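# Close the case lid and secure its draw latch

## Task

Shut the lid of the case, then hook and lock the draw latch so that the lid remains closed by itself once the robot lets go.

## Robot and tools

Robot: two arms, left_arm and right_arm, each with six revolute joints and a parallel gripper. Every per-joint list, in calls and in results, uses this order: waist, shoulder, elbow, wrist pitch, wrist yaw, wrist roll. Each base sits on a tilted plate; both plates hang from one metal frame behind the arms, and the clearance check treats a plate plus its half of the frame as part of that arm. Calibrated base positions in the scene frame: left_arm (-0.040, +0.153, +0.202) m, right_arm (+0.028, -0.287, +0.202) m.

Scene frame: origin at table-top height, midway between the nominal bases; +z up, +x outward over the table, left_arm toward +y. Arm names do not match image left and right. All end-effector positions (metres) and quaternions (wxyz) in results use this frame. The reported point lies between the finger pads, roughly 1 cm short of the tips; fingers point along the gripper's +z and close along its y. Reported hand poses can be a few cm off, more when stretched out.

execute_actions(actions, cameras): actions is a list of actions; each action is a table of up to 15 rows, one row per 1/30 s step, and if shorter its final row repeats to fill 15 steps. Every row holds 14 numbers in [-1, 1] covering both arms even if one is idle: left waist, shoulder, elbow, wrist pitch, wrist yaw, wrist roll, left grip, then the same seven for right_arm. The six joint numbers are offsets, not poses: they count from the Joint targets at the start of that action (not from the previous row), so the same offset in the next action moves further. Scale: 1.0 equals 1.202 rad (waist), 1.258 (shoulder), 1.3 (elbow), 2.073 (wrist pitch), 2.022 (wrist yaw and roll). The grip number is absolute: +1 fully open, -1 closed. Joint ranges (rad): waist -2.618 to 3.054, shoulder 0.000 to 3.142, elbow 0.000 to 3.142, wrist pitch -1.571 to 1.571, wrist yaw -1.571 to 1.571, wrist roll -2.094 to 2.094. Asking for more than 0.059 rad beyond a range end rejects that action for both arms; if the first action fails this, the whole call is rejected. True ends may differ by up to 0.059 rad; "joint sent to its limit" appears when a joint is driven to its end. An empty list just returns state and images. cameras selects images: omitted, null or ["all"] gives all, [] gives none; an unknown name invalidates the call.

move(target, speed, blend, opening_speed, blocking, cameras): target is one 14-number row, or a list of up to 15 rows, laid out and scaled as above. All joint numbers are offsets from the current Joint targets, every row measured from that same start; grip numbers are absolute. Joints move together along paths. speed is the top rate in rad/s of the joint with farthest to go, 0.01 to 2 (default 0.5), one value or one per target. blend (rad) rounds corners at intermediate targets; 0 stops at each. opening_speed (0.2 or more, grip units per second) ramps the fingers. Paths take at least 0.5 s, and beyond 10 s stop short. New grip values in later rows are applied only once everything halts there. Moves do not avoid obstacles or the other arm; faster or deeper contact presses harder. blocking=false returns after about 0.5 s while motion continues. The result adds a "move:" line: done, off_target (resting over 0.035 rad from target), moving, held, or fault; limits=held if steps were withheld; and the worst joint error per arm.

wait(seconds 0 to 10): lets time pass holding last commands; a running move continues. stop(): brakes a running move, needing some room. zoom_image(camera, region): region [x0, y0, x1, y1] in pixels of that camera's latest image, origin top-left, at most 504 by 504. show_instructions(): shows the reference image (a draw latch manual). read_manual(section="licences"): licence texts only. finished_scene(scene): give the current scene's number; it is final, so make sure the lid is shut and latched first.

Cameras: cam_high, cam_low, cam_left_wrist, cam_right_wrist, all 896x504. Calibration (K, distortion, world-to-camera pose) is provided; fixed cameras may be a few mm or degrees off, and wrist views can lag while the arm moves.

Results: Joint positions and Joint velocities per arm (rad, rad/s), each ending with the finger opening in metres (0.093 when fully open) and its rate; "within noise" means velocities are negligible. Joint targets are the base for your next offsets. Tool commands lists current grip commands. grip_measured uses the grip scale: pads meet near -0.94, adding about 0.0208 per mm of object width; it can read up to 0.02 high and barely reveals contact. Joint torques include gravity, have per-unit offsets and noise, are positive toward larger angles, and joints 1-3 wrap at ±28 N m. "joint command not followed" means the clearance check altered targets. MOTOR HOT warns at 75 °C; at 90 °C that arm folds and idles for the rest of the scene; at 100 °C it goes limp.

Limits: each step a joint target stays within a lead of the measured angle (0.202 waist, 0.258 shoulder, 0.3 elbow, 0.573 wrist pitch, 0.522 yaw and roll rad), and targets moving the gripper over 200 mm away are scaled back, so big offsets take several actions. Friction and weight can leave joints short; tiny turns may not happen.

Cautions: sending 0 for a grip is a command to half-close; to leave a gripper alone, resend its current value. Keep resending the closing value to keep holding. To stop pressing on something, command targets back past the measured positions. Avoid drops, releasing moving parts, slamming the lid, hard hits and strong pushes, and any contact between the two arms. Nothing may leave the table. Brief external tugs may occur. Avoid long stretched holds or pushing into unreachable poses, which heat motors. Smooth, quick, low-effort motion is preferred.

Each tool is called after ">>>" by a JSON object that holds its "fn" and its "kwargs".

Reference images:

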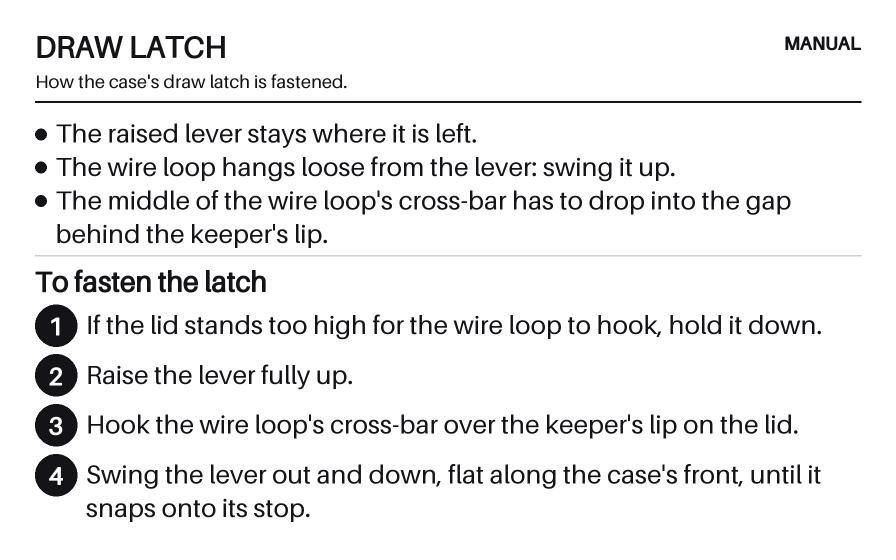

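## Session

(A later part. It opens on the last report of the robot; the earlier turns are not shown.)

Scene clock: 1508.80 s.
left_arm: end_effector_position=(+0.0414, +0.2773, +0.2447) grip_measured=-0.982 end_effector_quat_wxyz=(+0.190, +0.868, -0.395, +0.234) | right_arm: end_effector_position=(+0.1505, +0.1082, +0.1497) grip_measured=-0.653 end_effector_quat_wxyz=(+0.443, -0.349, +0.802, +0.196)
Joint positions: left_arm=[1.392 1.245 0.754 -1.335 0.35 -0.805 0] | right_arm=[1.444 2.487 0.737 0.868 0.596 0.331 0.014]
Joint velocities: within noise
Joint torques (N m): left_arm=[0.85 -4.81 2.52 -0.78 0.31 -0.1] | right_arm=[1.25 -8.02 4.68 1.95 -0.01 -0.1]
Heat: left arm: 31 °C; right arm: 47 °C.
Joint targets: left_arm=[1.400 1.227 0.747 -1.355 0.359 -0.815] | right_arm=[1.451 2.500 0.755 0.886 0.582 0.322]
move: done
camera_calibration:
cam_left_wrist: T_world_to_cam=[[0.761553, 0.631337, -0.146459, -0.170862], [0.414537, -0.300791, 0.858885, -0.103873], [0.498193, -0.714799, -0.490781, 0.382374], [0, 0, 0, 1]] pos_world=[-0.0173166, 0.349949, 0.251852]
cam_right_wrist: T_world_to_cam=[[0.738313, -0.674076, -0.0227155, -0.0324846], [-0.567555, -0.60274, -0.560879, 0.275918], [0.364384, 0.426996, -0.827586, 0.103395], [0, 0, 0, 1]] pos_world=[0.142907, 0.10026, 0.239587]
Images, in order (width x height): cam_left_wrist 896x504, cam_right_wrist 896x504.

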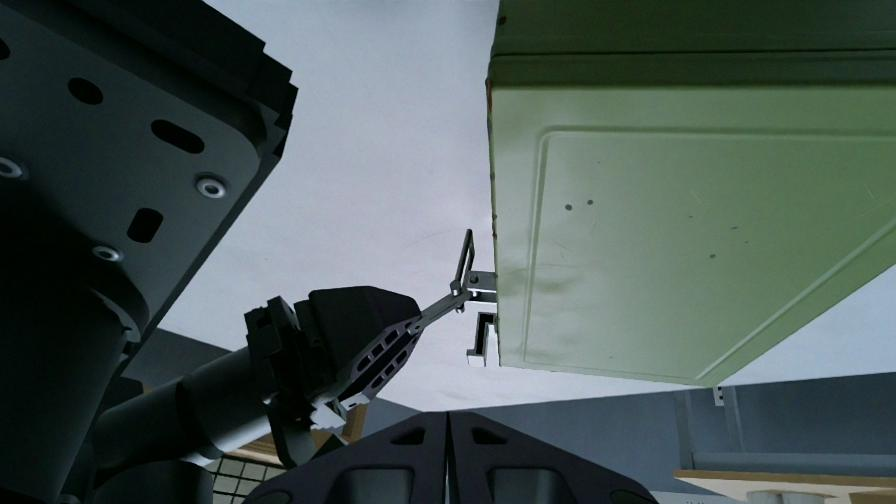

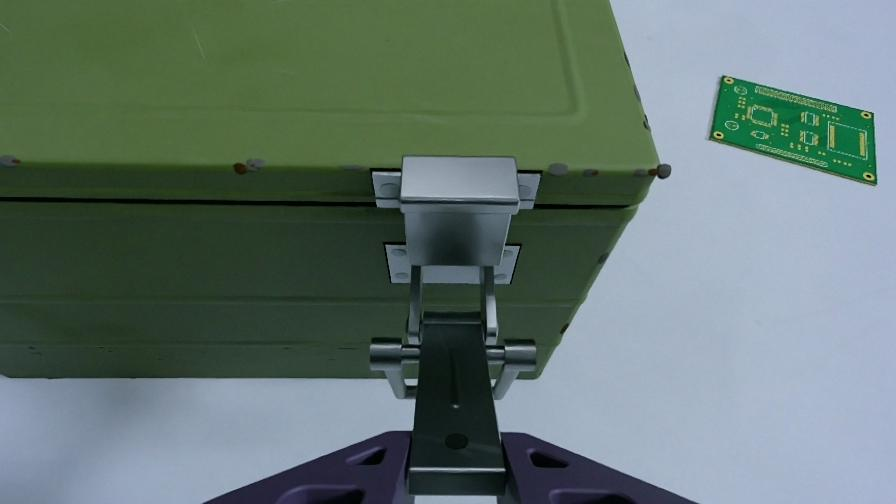

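>>> {"fn": "move", "kwargs": {"target": [[0,0,0,0,0,0,-1,-0.04,-0.1073,0.1223,-0.22,-0.043,0.031,-0.66],[0,0,0,0,0,0,-1,-0.0782,-0.1645,0.2515,-0.4221,-0.09,0.0569,-0.66]], "speed": 0.3, "blend": 0.1, "cameras": ["cam_left_wrist","cam_right_wrist"]}}

>>> {"fn": "zoom_image", "kwargs": {"camera": "cam_left_wrist", "region": [340, 190, 540, 390]}}

Scene clock: 1520.33 s.
left_arm: end_effector_position=(+0.0414, +0.2773, +0.2447) grip_measured=-0.982 end_effector_quat_wxyz=(+0.190, +0.868, -0.395, +0.234) | right_arm: end_effector_position=(+0.1610, +0.1190, +0.1638) grip_measured=-0.653 end_effector_quat_wxyz=(+0.285, -0.383, +0.870, +0.119)
Joint positions: left_arm=[1.392 1.245 0.754 -1.335 0.35 -0.805 0] | right_arm=[1.358 2.34 1.057 0.034 0.419 0.43 0.014]
Joint velocities: within noise
Joint torques (N m): left_arm=[0.85 -4.86 2.54 -0.78 0.32 -0.1] | right_arm=[0.7 -14.15 7.2 1.11 -0.09 0.01]
Heat: left arm: 31 °C; right arm: 47 °C.
Joint targets: left_arm=[1.400 1.227 0.747 -1.355 0.359 -0.815] | right_arm=[1.356 2.293 1.081 0.011 0.400 0.437]
move: off_target (right_arm); right_arm: the shoulder is farthest, 0.047 rad from its target
camera_calibration:
cam_left_wrist: T_world_to_cam=[[0.761553, 0.631337, -0.146459, -0.170862], [0.414537, -0.300791, 0.858885, -0.103873], [0.498193, -0.714799, -0.490781, 0.382374], [0, 0, 0, 1]] pos_world=[-0.0173166, 0.349949, 0.251852]
cam_right_wrist: T_world_to_cam=[[0.735391, -0.677598, -0.00779039, -0.0342118], [-0.66335, -0.717484, -0.212565, 0.268323], [0.138444, 0.161486, -0.977116, 0.199051], [0, 0, 0, 1]] pos_world=[0.175594, 0.137191, 0.251266]
Images, in order (width x height): cam_left_wrist 896x504, cam_right_wrist 896x504.

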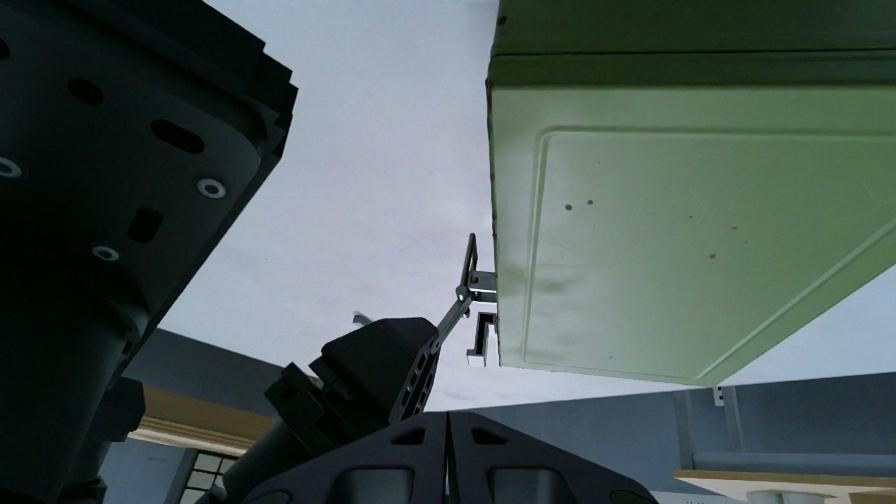

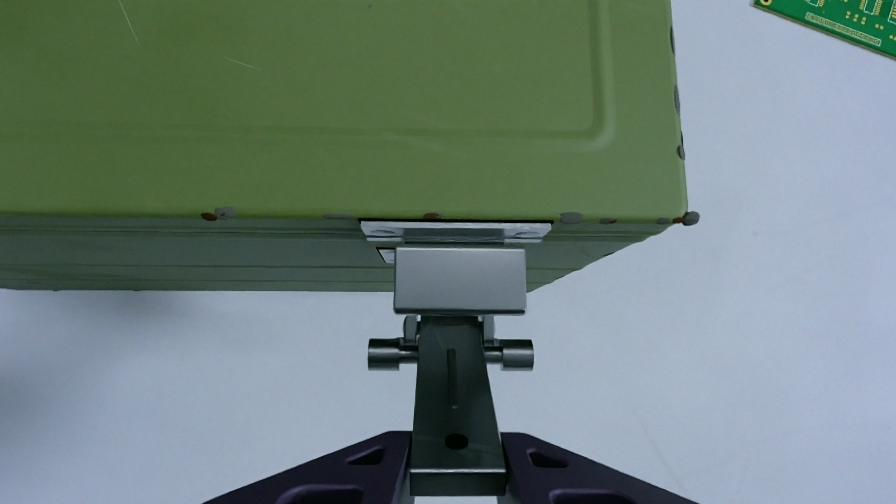

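Scaled by 2.520 from the camera's 896x504 image, which has a finer 1280x720 frame.

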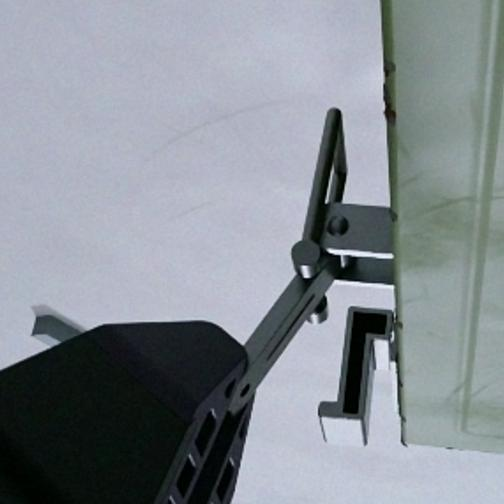

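>>> {"fn": "move", "kwargs": {"target": [[0,0,0,0,0,0,-1,-0.0466,0.0572,0.2085,-0.1983,-0.0544,0.005,-0.66],[0,0,0,0,0,0,-1,-0.0874,0.1685,0.4685,-0.3864,-0.1024,0.009,-0.66]], "speed": 0.3, "blend": 0.1, "cameras": ["cam_left_wrist","cam_right_wrist"]}}

>>> {"fn": "zoom_image", "kwargs": {"camera": "cam_left_wrist", "region": [340, 190, 540, 390]}}

Scene clock: 1531.90 s.
left_arm: end_effector_position=(+0.0414, +0.2773, +0.2447) grip_measured=-0.982 end_effector_quat_wxyz=(+0.190, +0.868, -0.395, +0.234) | right_arm: end_effector_position=(+0.1709, +0.1300, +0.1728) grip_measured=-0.653 end_effector_quat_wxyz=(+0.081, -0.401, +0.911, +0.042)
Joint positions: left_arm=[1.392 1.245 0.754 -1.335 0.35 -0.805 0] | right_arm=[1.254 2.525 1.64 -0.745 0.191 0.45 0.014]
Joint velocities: within noise
Joint torques (N m): left_arm=[0.81 -4.81 2.52 -0.78 0.31 -0.1] | right_arm=[0.98 -13.94 9.59 0.2 0.04 0.09]
Heat: left arm: 31 °C; right arm: 50 °C.
Joint targets: left_arm=[1.400 1.227 0.747 -1.355 0.359 -0.815] | right_arm=[1.252 2.505 1.690 -0.790 0.193 0.455]
move: off_target (right_arm); right_arm: the elbow is farthest, 0.050 rad from its target
camera_calibration:
cam_left_wrist: T_world_to_cam=[[0.761553, 0.631337, -0.146459, -0.170862], [0.414537, -0.300791, 0.858885, -0.103873], [0.498193, -0.714799, -0.490781, 0.382374], [0, 0, 0, 1]] pos_world=[-0.0173166, 0.349949, 0.251852]
cam_right_wrist: T_world_to_cam=[[0.733036, -0.679578, -0.0288283, -0.0296423], [-0.656538, -0.71799, 0.231189, 0.206927], [-0.177809, -0.150543, -0.972482, 0.298496], [0, 0, 0, 1]] pos_world=[0.21066, 0.173364, 0.241588]
Images, in order (width x height): cam_left_wrist 896x504, cam_right_wrist 896x504.

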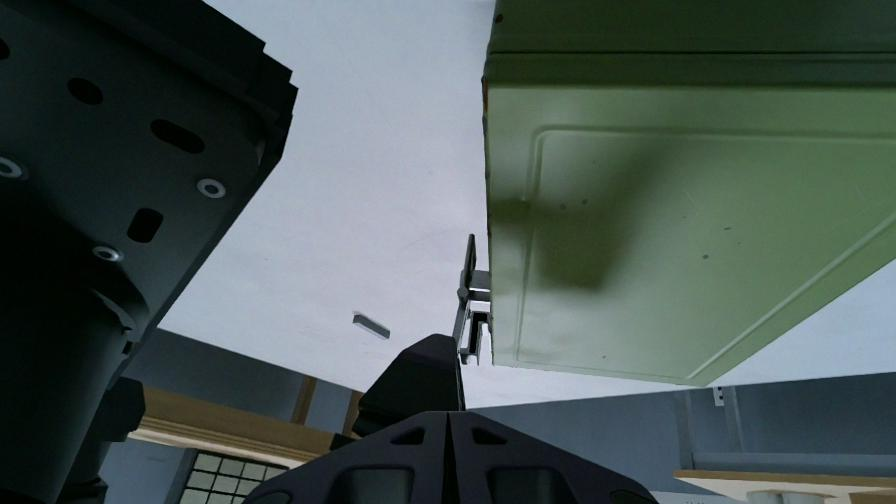

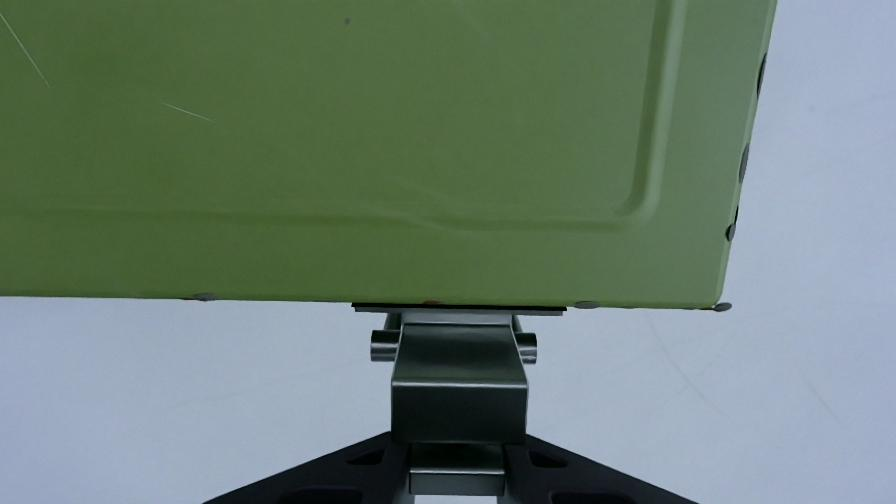

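Scaled by 2.520 from the camera's 896x504 image, which has a finer 1280x720 frame.

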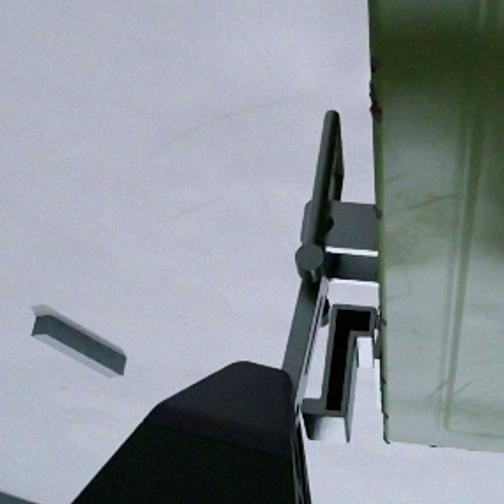

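>>> {"fn": "move", "kwargs": {"target": [[0,0,0,0,0,0,-1,0,0,0,0,0,0,-0.45],[0,0,0,0,0,0,-1,0.015,-0.0517,0.0615,-0.0772,0,0,-0.45]], "speed": 0.25, "opening_speed": 0.6, "cameras": ["cam_left_wrist","cam_right_wrist"]}}

>>> {"fn": "zoom_image", "kwargs": {"camera": "cam_left_wrist", "region": [340, 190, 540, 390]}}

Scene clock: 1576.80 s.
left_arm: end_effector_position=(+0.0414, +0.2773, +0.2447) grip_measured=-0.982 end_effector_quat_wxyz=(+0.190, +0.868, -0.395, +0.234) | right_arm: end_effector_position=(+0.1710, +0.1254, +0.2168) grip_measured=-0.451 end_effector_quat_wxyz=(+0.070, -0.408, +0.910, +0.030)
Joint positions: left_arm=[1.392 1.245 0.754 -1.335 0.35 -0.805 0] | right_arm=[1.263 2.477 1.747 -0.934 0.189 0.45 0.024]
Joint velocities: within noise
Joint torques (N m): left_arm=[0.81 -4.83 2.51 -0.78 0.32 -0.09] | right_arm=[2.09 -15.1 7.82 0.41 0.02 0.08]
Heat: left arm: 31 °C; right arm: 59 °C.
Joint targets: left_arm=[1.400 1.227 0.747 -1.355 0.359 -0.815] | right_arm=[1.270 2.440 1.770 -0.950 0.193 0.456]
move: off_target (right_arm); right_arm: the shoulder is farthest, 0.037 rad from its target
camera_calibration:
cam_left_wrist: T_world_to_cam=[[0.761553, 0.631337, -0.146459, -0.170862], [0.414537, -0.300791, 0.858885, -0.103873], [0.498193, -0.714799, -0.490781, 0.382374], [0, 0, 0, 1]] pos_world=[-0.0173166, 0.349949, 0.251852]
cam_right_wrist: T_world_to_cam=[[0.741223, -0.671126, -0.013337, -0.0373943], [-0.645695, -0.718286, 0.259122, 0.185573], [-0.183483, -0.183455, -0.965753, 0.344263], [0, 0, 0, 1]] pos_world=[0.210707, 0.171355, 0.283889]
Images, in order (width x height): cam_left_wrist 896x504, cam_right_wrist 896x504.

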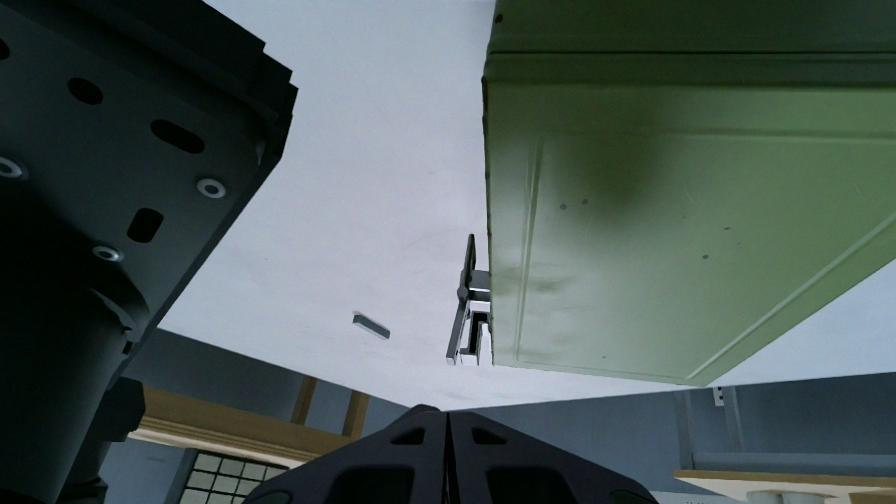

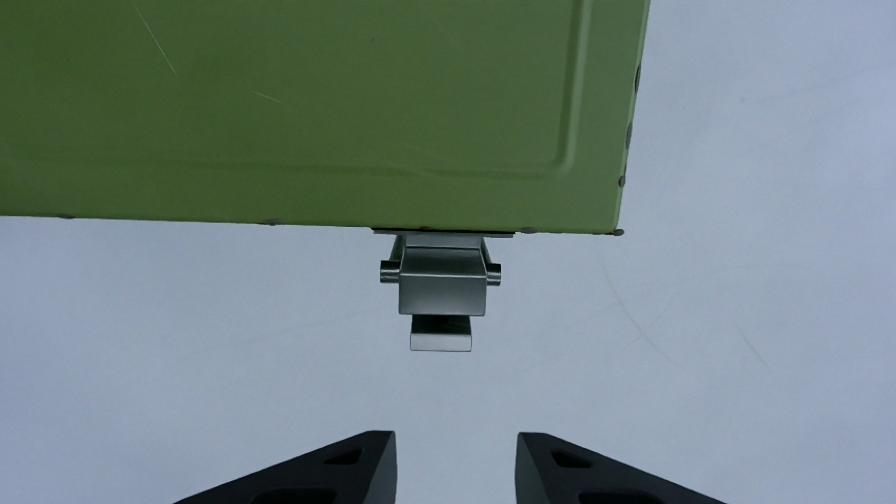

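Scaled by 2.520 from the camera's 896x504 image, which has a finer 1280x720 frame.

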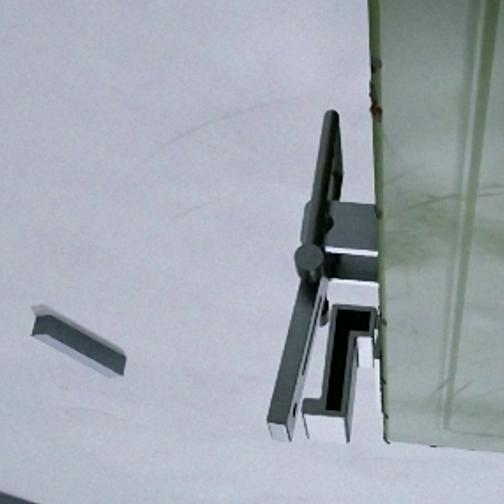

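>>> {"fn": "move", "kwargs": {"target": [[0,0,0,0,0,0,-1,0.025,-0.1113,-0.1308,0.0724,0.0134,-0.0772,-0.45],[0,0,0,0,0,0,-1,0.2238,-0.2981,-0.8092,0.549,0.1766,-0.726,-0.45]], "speed": 0.5, "blend": 0.1, "cameras": ["cam_left_wrist","cam_right_wrist"]}}

Scene clock: 1701.47 s.
left_arm: end_effector_position=(+0.0414, +0.2773, +0.2447) grip_measured=-0.982 end_effector_quat_wxyz=(+0.190, +0.868, -0.395, +0.234) | right_arm: end_effector_position=(+0.1152, +0.0765, +0.1956) grip_measured=-0.451 end_effector_quat_wxyz=(-0.331, +0.845, -0.407, +0.103)
Joint positions: left_arm=[1.392 1.245 0.754 -1.335 0.35 -0.805 0] | right_arm=[1.507 2.123 0.82 0.064 0.5 -0.861 0.024]
Joint velocities: within noise
Joint torques (N m): left_arm=[0.87 -4.82 2.52 -0.78 0.32 -0.1] | right_arm=[0.98 -11.12 4.55 1.57 0.27 -0.1]
Heat: left arm: 31 °C; right arm: 64 °C.
Joint targets: left_arm=[1.400 1.227 0.747 -1.355 0.359 -0.815] | right_arm=[1.513 2.090 0.814 0.081 0.515 -0.871]
move: held (right_arm; a check stopped the path); path passed 1 of 2 targets; blend cut to 0.085 rad at target 1; limits=held; right_arm: the wrist roll is farthest, 0.151 rad from its target
joint command not followed: on one or more control steps a check withheld the commanded joint targets of the right arm, and it was not sent them on those steps.
cause: the commanded joint targets, or the way to them, would bring a part of the robot too close to another arm (this arm's wrist camera and the left arm's base or mounting).
camera_calibration:
cam_left_wrist: T_world_to_cam=[[0.761553, 0.631337, -0.146459, -0.170862], [0.414537, -0.300791, 0.858885, -0.103873], [0.498193, -0.714799, -0.490781, 0.382374], [0, 0, 0, 1]] pos_world=[-0.0173166, 0.349949, 0.251852]
cam_right_wrist: T_world_to_cam=[[0.632837, 0.449986, 0.630103, -0.228318], [0.41201, -0.884713, 0.218018, 0.0188161], [0.655565, 0.121639, -0.745278, 0.141466], [0, 0, 0, 1]] pos_world=[0.0439953, 0.102179, 0.245193]
Images, in order (width x height): cam_left_wrist 896x504, cam_right_wrist 896x504.

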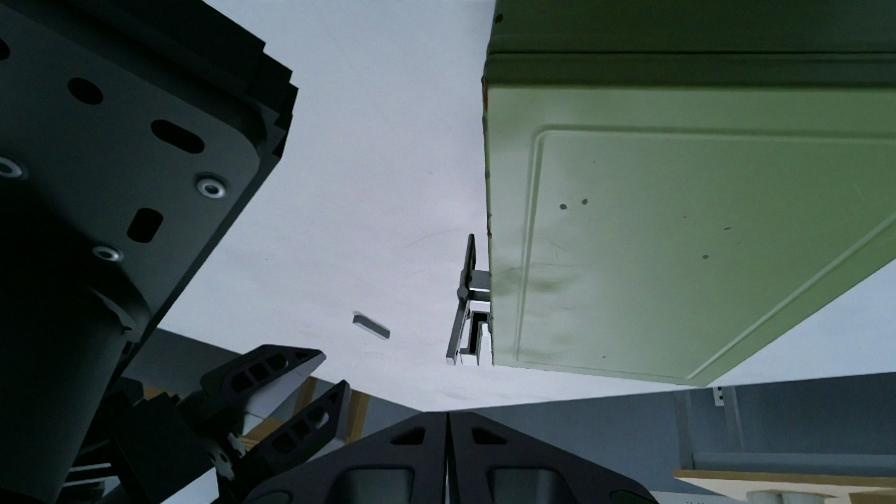

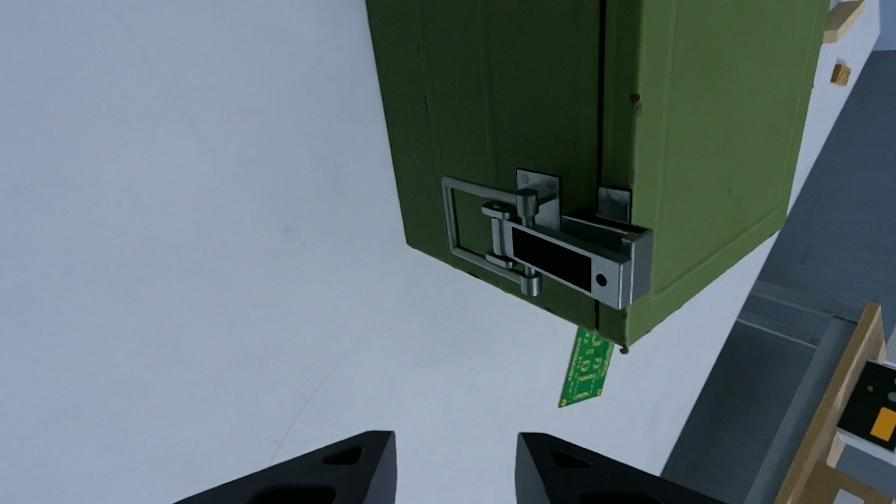

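>>> {"fn": "zoom_image", "kwargs": {"camera": "cam_right_wrist", "region": [410, 130, 680, 370]}}

Scaled by 1.867 from the camera's 896x504 image, which has a finer 1280x720 frame.

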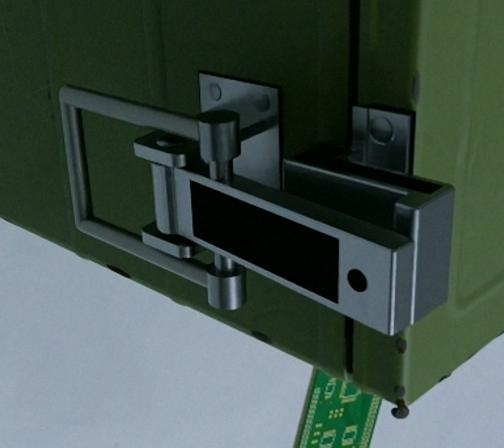

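>>> {"fn": "move", "kwargs": {"target": [0,0,0,0,0,0,-1,0.0216,-0.016,-0.07,0.0516,0.0173,1,-0.65], "speed": 1.0, "cameras": []}}

Scene clock: 1735.47 s.
left_arm: end_effector_position=(+0.0414, +0.2773, +0.2447) grip_measured=-0.982 end_effector_quat_wxyz=(+0.190, +0.868, -0.395, +0.234) | right_arm: end_effector_position=(+0.1118, +0.0657, +0.1944) grip_measured=-0.649 end_effector_quat_wxyz=(+0.284, -0.113, +0.922, +0.239)
Joint positions: left_arm=[1.392 1.245 0.754 -1.335 0.35 -0.805 0] | right_arm=[1.532 2.1 0.731 0.17 0.537 1.141 0.014]
Joint velocities: within noise
Joint torques (N m): left_arm=[0.87 -4.79 2.55 -0.77 0.32 -0.09] | right_arm=[0.81 -10.28 4.01 1.55 0.36 0.03]
Heat: left arm: 31 °C; right arm: 59 °C.
Joint targets: left_arm=[1.400 1.227 0.747 -1.355 0.359 -0.815] | right_arm=[1.539 2.070 0.722 0.188 0.550 1.151]
move: done
No camera images: "cameras" was empty.

>>> {"fn": "move", "kwargs": {"target": [0,0,0,0,0,0,-1,0,0,0,0,0,0.44,-0.65], "speed": 1.0, "cameras": ["cam_right_wrist"]}}

Scene clock: 1742.07 s.
left_arm: end_effector_position=(+0.0414, +0.2773, +0.2447) grip_measured=-0.982 end_effector_quat_wxyz=(+0.190, +0.868, -0.395, +0.234) | right_arm: end_effector_position=(+0.1119, +0.0659, +0.1946) grip_measured=-0.649 end_effector_quat_wxyz=(+0.154, +0.295, +0.880, +0.339)
Joint positions: left_arm=[1.392 1.245 0.754 -1.335 0.35 -0.805 0] | right_arm=[1.532 2.1 0.731 0.171 0.537 2.031 0.014]
Joint velocities: within noise
Joint torques (N m): left_arm=[0.84 -4.88 2.5 -0.78 0.32 -0.1] | right_arm=[1.01 -10.26 3.96 1.46 0.34 0.01]
Heat: left arm: 31 °C; right arm: 58 °C.
Joint targets: left_arm=[1.400 1.227 0.747 -1.355 0.359 -0.815] | right_arm=[1.539 2.070 0.722 0.188 0.549 2.041]
move: done
camera_calibration:
cam_right_wrist: T_world_to_cam=[[-0.416158, -0.581876, -0.698737, 0.223114], [-0.900757, 0.368851, 0.229316, 0.0731399], [0.124297, 0.724824, -0.677629, 0.150711], [0, 0, 0, 1]] pos_world=[0.139999, -0.00639246, 0.241252]
Images, in order (width x height): cam_right_wrist 896x504.

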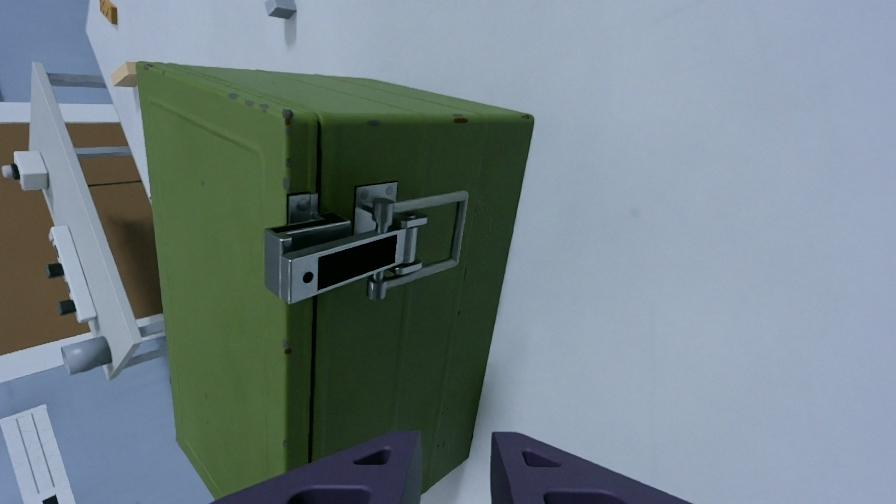

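>>> {"fn": "move", "kwargs": {"target": [0,0,0,0,0,0,-1,-0.0915,0.2583,0.0792,0.1394,-0.0218,-0.0143,-0.65], "speed": 0.5, "cameras": ["cam_left_wrist","cam_right_wrist"]}}

>>> {"fn": "zoom_image", "kwargs": {"camera": "cam_left_wrist", "region": [340, 190, 540, 390]}}

Scene clock: 1765.60 s.
left_arm: end_effector_position=(+0.0414, +0.2773, +0.2447) grip_measured=-0.982 end_effector_quat_wxyz=(+0.190, +0.868, -0.395, +0.234) | right_arm: end_effector_position=(+0.1415, +0.0945, +0.1392) grip_measured=-0.649 end_effector_quat_wxyz=(+0.145, +0.340, +0.858, +0.357)
Joint positions: left_arm=[1.392 1.245 0.754 -1.335 0.35 -0.805 0] | right_arm=[1.434 2.386 0.805 0.458 0.52 2.02 0.014]
Joint velocities: within noise
Joint torques (N m): left_arm=[0.87 -4.85 2.5 -0.78 0.32 -0.11] | right_arm=[0.14 -8.16 5.46 1.6 0.04 -0.13]
Heat: left arm: 31 °C; right arm: 57 °C.
Joint targets: left_arm=[1.400 1.227 0.747 -1.355 0.359 -0.815] | right_arm=[1.429 2.395 0.825 0.477 0.506 2.012]
move: done
camera_calibration:
cam_left_wrist: T_world_to_cam=[[0.761553, 0.631337, -0.146459, -0.170862], [0.414537, -0.300791, 0.858885, -0.103873], [0.498193, -0.714799, -0.490781, 0.382374], [0, 0, 0, 1]] pos_world=[-0.0173166, 0.349949, 0.251852]
cam_right_wrist: T_world_to_cam=[[-0.480813, -0.498533, -0.721307, 0.217835], [-0.861038, 0.423843, 0.281016, 0.0839473], [0.165625, 0.756189, -0.633045, 0.073682], [0, 0, 0, 1]] pos_world=[0.164816, 0.0172997, 0.180179]
Images, in order (width x height): cam_left_wrist 896x504, cam_right_wrist 896x504.

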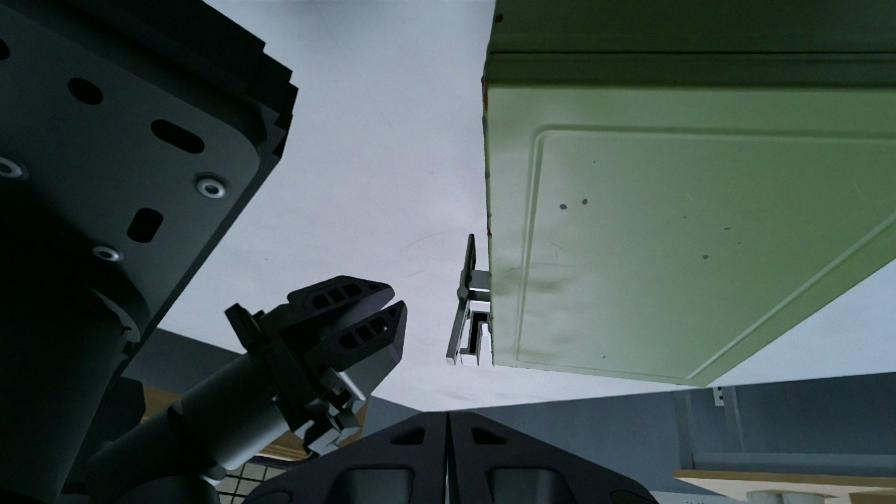

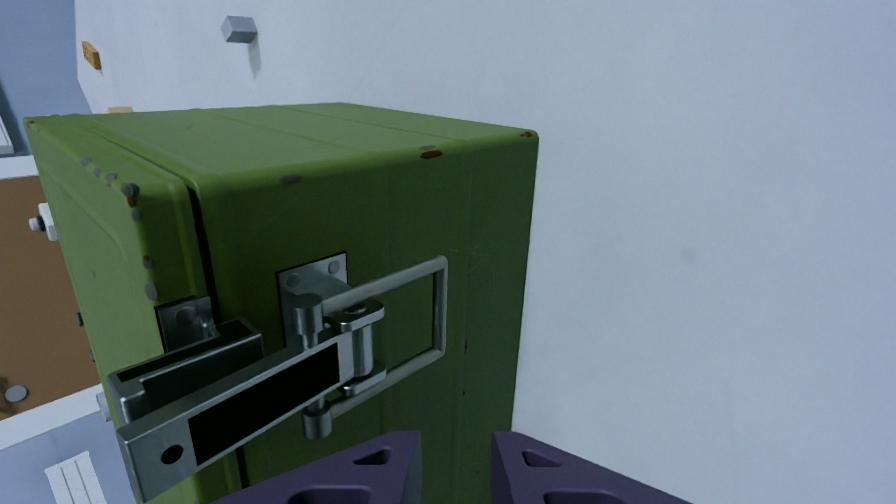

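Scaled by 2.520 from the camera's 896x504 image, which has a finer 1280x720 frame.

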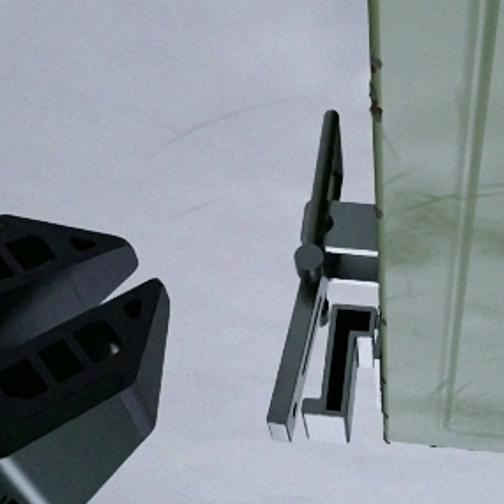

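>>> {"fn": "move", "kwargs": {"target": [0,0,0,0,0,0,-1,-0.0449,0.0811,0.0562,0.0265,-0.0178,-0.0282,-0.65], "speed": 0.3, "cameras": ["cam_right_wrist"]}}

>>> {"fn": "zoom_image", "kwargs": {"camera": "cam_right_wrist", "region": [280, 204, 580, 504]}}

>>> {"fn": "wait", "kwargs": {"seconds": 0, "cameras": ["cam_left_wrist"]}}

>>> {"fn": "zoom_image", "kwargs": {"camera": "cam_left_wrist", "region": [340, 190, 540, 390]}}

Scene clock: 1790.60 s.
left_arm: end_effector_position=(+0.0414, +0.2773, +0.2447) grip_measured=-0.982 end_effector_quat_wxyz=(+0.190, +0.868, -0.395, +0.234) | right_arm: end_effector_position=(+0.1567, +0.1112, +0.1210) grip_measured=-0.649 end_effector_quat_wxyz=(+0.139, +0.338, +0.859, +0.358)
Joint positions: left_arm=[1.392 1.245 0.754 -1.335 0.35 -0.805 0] | right_arm=[1.381 2.485 0.879 0.513 0.484 1.963 0.014]
Joint velocities: within noise
Joint torques (N m): left_arm=[0.85 -4.83 2.51 -0.78 0.31 -0.1] | right_arm=[0.23 -8.51 5.31 1.63 -0.02 -0.17]
Heat: left arm: 31 °C; right arm: 54 °C.
Joint targets: left_arm=[1.400 1.227 0.747 -1.355 0.359 -0.815] | right_arm=[1.375 2.497 0.898 0.532 0.469 1.955]
move: done
camera_calibration:
cam_right_wrist: T_world_to_cam=[[-0.4816, -0.50001, -0.719758, 0.220424], [-0.862747, 0.414843, 0.289088, 0.0953745], [0.15404, 0.760194, -0.631171, 0.0481826], [0, 0, 0, 1]] pos_world=[0.181019, 0.0340208, 0.161492]
Images, in order (width x height): cam_right_wrist 896x504.

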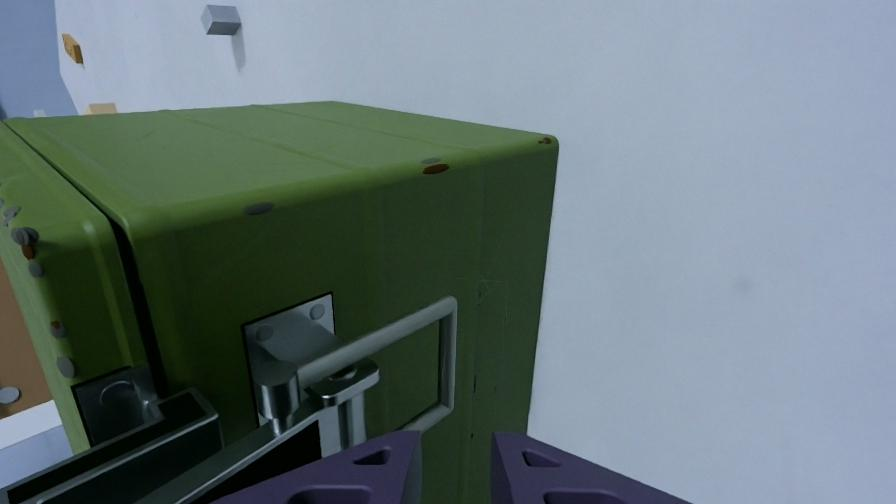

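Scaled by 1.680 from the camera's 896x504 image, which has a finer 1280x720 frame.

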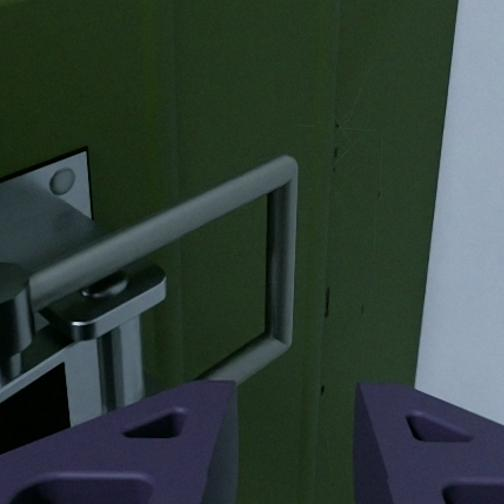

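Scene clock: 1790.60 s.
left_arm: end_effector_position=(+0.0414, +0.2773, +0.2447) grip_measured=-0.982 end_effector_quat_wxyz=(+0.190, +0.868, -0.395, +0.234) | right_arm: end_effector_position=(+0.1567, +0.1112, +0.1210) grip_measured=-0.649 end_effector_quat_wxyz=(+0.139, +0.338, +0.859, +0.358)
Joint positions: left_arm=[1.392 1.245 0.754 -1.335 0.35 -0.805 0] | right_arm=[1.381 2.485 0.879 0.513 0.484 1.963 0.014]
Joint velocities: within noise
Joint torques (N m): left_arm=[0.85 -4.83 2.51 -0.78 0.31 -0.1] | right_arm=[0.23 -8.51 5.31 1.63 -0.02 -0.17]
Heat: left arm: 31 °C; right arm: 54 °C.
Joint targets: left_arm=[1.400 1.227 0.747 -1.355 0.359 -0.815] | right_arm=[1.375 2.497 0.898 0.532 0.469 1.955]
Tool commands: left_gripper/opening=-1.0 right_gripper/opening=-0.65
camera_calibration:
cam_left_wrist: T_world_to_cam=[[0.761553, 0.631337, -0.146459, -0.170862], [0.414537, -0.300791, 0.858885, -0.103873], [0.498193, -0.714799, -0.490781, 0.382374], [0, 0, 0, 1]] pos_world=[-0.0173166, 0.349949, 0.251852]
Images, in order (width x height): cam_left_wrist 896x504.

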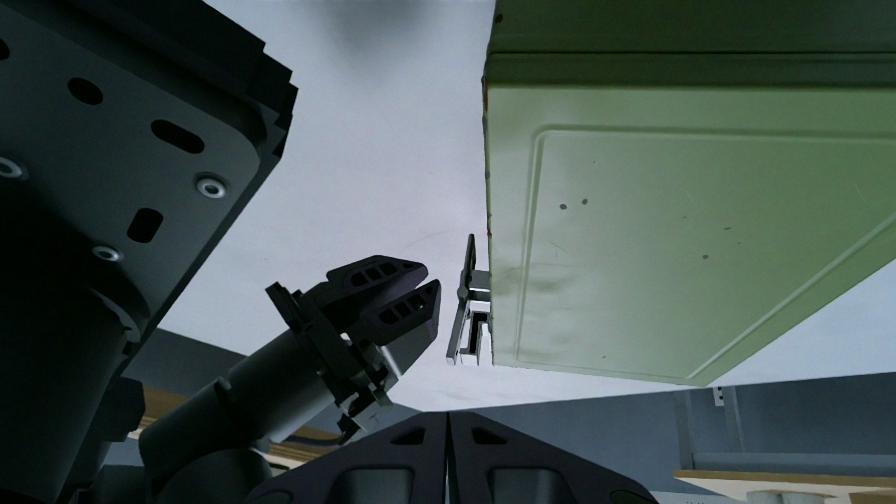

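Scaled by 2.520 from the camera's 896x504 image, which has a finer 1280x720 frame.

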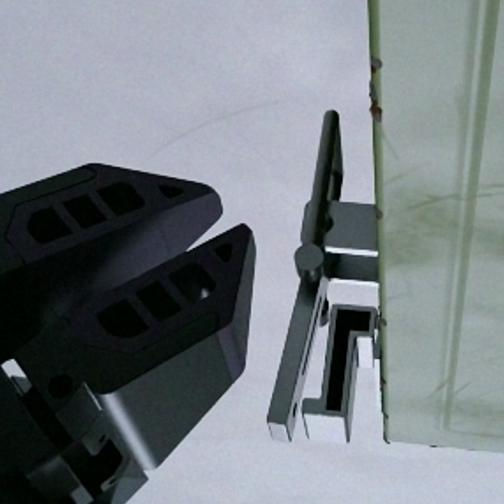

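>>> {"fn": "move", "kwargs": {"target": [0,0,0,0,0,0,-1,-0.025,0.058,0.0446,0.0116,-0.0064,-0.0138,-0.65], "speed": 0.3, "cameras": ["cam_right_wrist", "cam_left_wrist"]}}

>>> {"fn": "zoom_image", "kwargs": {"camera": "cam_right_wrist", "region": [280, 204, 580, 504]}}

>>> {"fn": "zoom_image", "kwargs": {"camera": "cam_left_wrist", "region": [340, 190, 540, 390]}}

Scene clock: 1817.87 s.
left_arm: end_effector_position=(+0.0414, +0.2773, +0.2447) grip_measured=-0.982 end_effector_quat_wxyz=(+0.190, +0.868, -0.395, +0.234) | right_arm: end_effector_position=(+0.1665, +0.1213, +0.1065) grip_measured=-0.649 end_effector_quat_wxyz=(+0.140, +0.339, +0.860, +0.356)
Joint positions: left_arm=[1.392 1.245 0.754 -1.335 0.35 -0.805 0] | right_arm=[1.351 2.557 0.937 0.537 0.471 1.936 0.014]
Joint velocities: within noise
Joint torques (N m): left_arm=[0.87 -4.81 2.52 -0.78 0.31 -0.09] | right_arm=[0.24 -8.94 5.16 1.66 0 -0.12]
Heat: left arm: 31 °C; right arm: 52 °C.
Joint targets: left_arm=[1.400 1.227 0.747 -1.355 0.359 -0.815] | right_arm=[1.345 2.570 0.956 0.556 0.457 1.927]
move: done
camera_calibration:
cam_left_wrist: T_world_to_cam=[[0.761553, 0.631337, -0.146459, -0.170862], [0.414537, -0.300791, 0.858885, -0.103873], [0.498193, -0.714799, -0.490781, 0.382374], [0, 0, 0, 1]] pos_world=[-0.0173166, 0.349949, 0.251852]
cam_right_wrist: T_world_to_cam=[[-0.482726, -0.501275, -0.718122, 0.219938], [-0.862045, 0.416581, 0.288683, 0.103552], [0.154447, 0.758409, -0.633216, 0.0302399], [0, 0, 0, 1]] pos_world=[0.190766, 0.0441775, 0.147197]
Images, in order (width x height): cam_left_wrist 896x504, cam_right_wrist 896x504.

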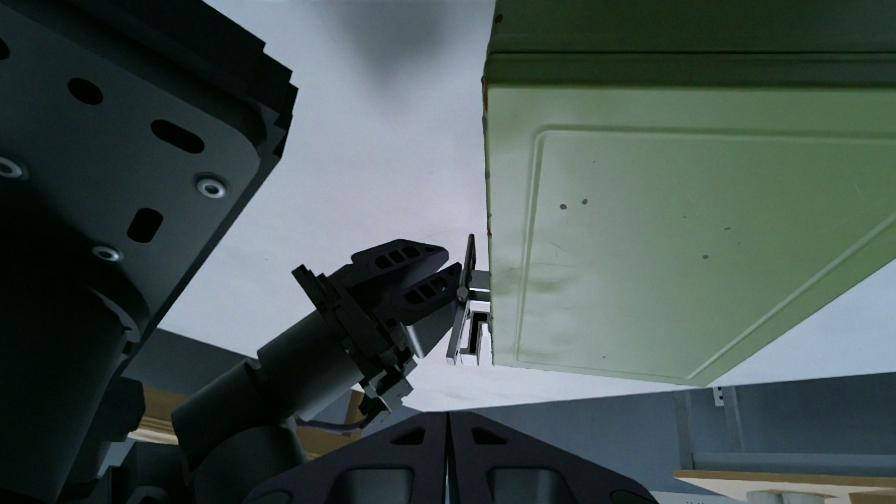

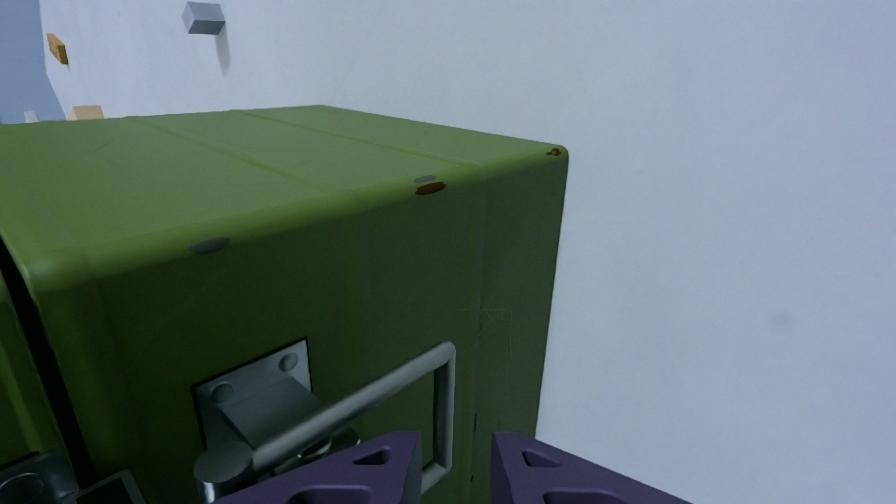

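Scaled by 1.680 from the camera's 896x504 image, which has a finer 1280x720 frame.

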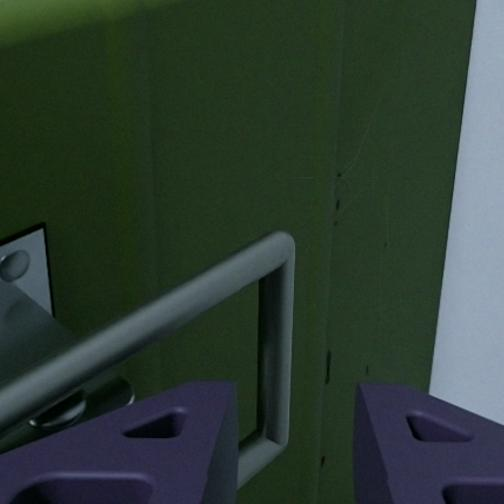

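Scaled by 2.520 from the camera's 896x504 image, which has a finer 1280x720 frame.

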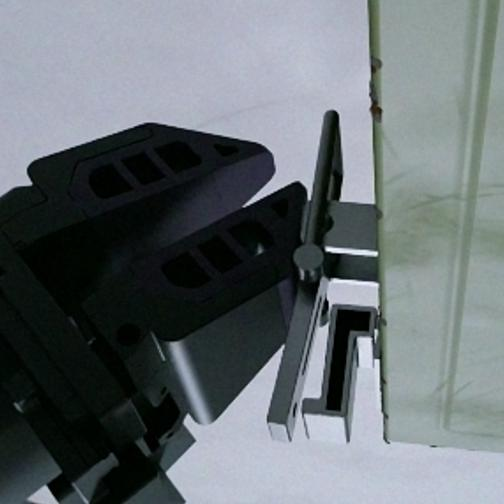

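>>> {"fn": "move", "kwargs": {"target": [0,0,0,0,0,0,-1,-0.0042,0.0238,0.0269,-0.0014,-0.002,-0.0015,-0.65], "speed": 0.3, "cameras": ["cam_right_wrist", "cam_left_wrist"]}}

>>> {"fn": "zoom_image", "kwargs": {"camera": "cam_right_wrist", "region": [280, 204, 580, 504]}}

>>> {"fn": "zoom_image", "kwargs": {"camera": "cam_left_wrist", "region": [340, 190, 540, 390]}}

Scene clock: 1872.33 s.
left_arm: end_effector_position=(+0.0414, +0.2773, +0.2447) grip_measured=-0.982 end_effector_quat_wxyz=(+0.190, +0.868, -0.395, +0.234) | right_arm: end_effector_position=(+0.1659, +0.1224, +0.1000) grip_measured=-0.649 end_effector_quat_wxyz=(+0.140, +0.337, +0.862, +0.352)
Joint positions: left_arm=[1.392 1.245 0.754 -1.335 0.35 -0.805 0] | right_arm=[1.351 2.58 0.952 0.535 0.471 1.934 0.014]
Joint velocities: within noise
Joint torques (N m): left_arm=[0.85 -4.88 2.5 -0.78 0.32 -0.09] | right_arm=[-0.06 -8.47 6.84 1.66 -0.03 -0.16]
Heat: left arm: 31 °C; right arm: 49 °C.
Joint targets: left_arm=[1.400 1.227 0.747 -1.355 0.359 -0.815] | right_arm=[1.340 2.600 0.992 0.553 0.452 1.924]
move: off_target (right_arm); right_arm: the elbow is farthest, 0.039 rad from its target
camera_calibration:
cam_left_wrist: T_world_to_cam=[[0.761553, 0.631337, -0.146459, -0.170862], [0.414537, -0.300791, 0.858885, -0.103873], [0.498193, -0.714799, -0.490781, 0.382374], [0, 0, 0, 1]] pos_world=[-0.0173166, 0.349949, 0.251852]
cam_right_wrist: T_world_to_cam=[[-0.482739, -0.509623, -0.712213, 0.215953], [-0.862528, 0.417527, 0.285862, 0.104728], [0.151687, 0.7523, -0.641121, 0.0273548], [0, 0, 0, 1]] pos_world=[0.190431, 0.0457486, 0.141404]
Images, in order (width x height): cam_left_wrist 896x504, cam_right_wrist 896x504.

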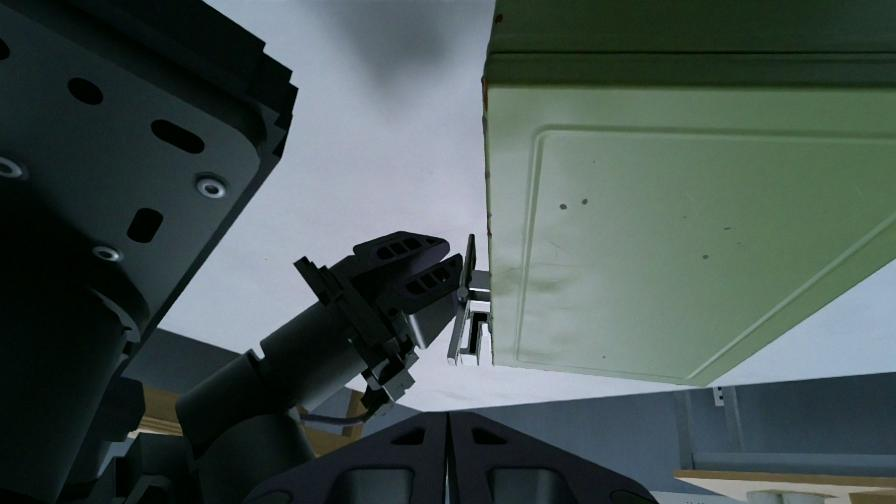

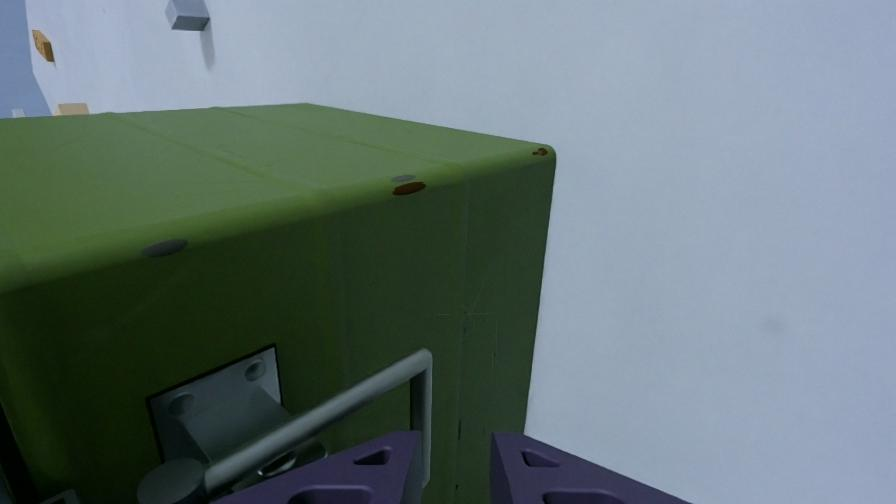

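Scaled by 1.680 from the camera's 896x504 image, which has a finer 1280x720 frame.

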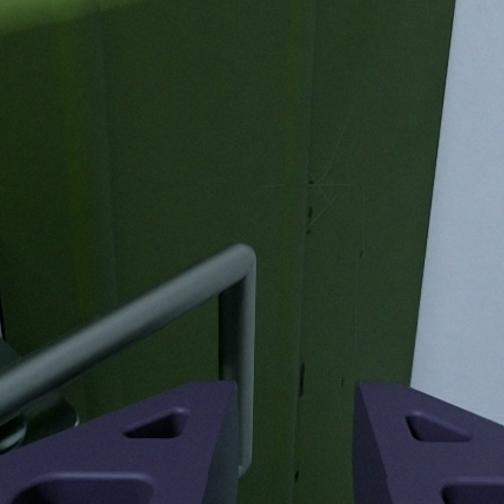

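Scaled by 2.520 from the camera's 896x504 image, which has a finer 1280x720 frame.

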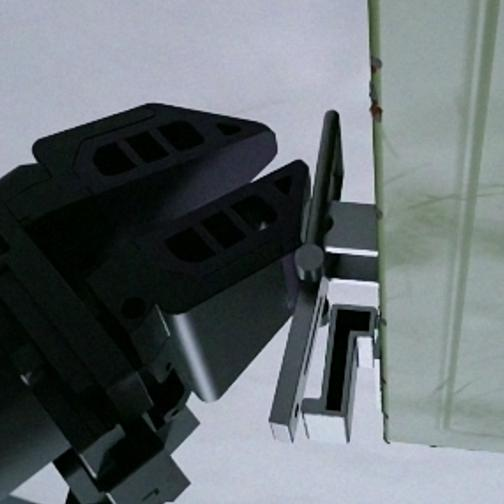

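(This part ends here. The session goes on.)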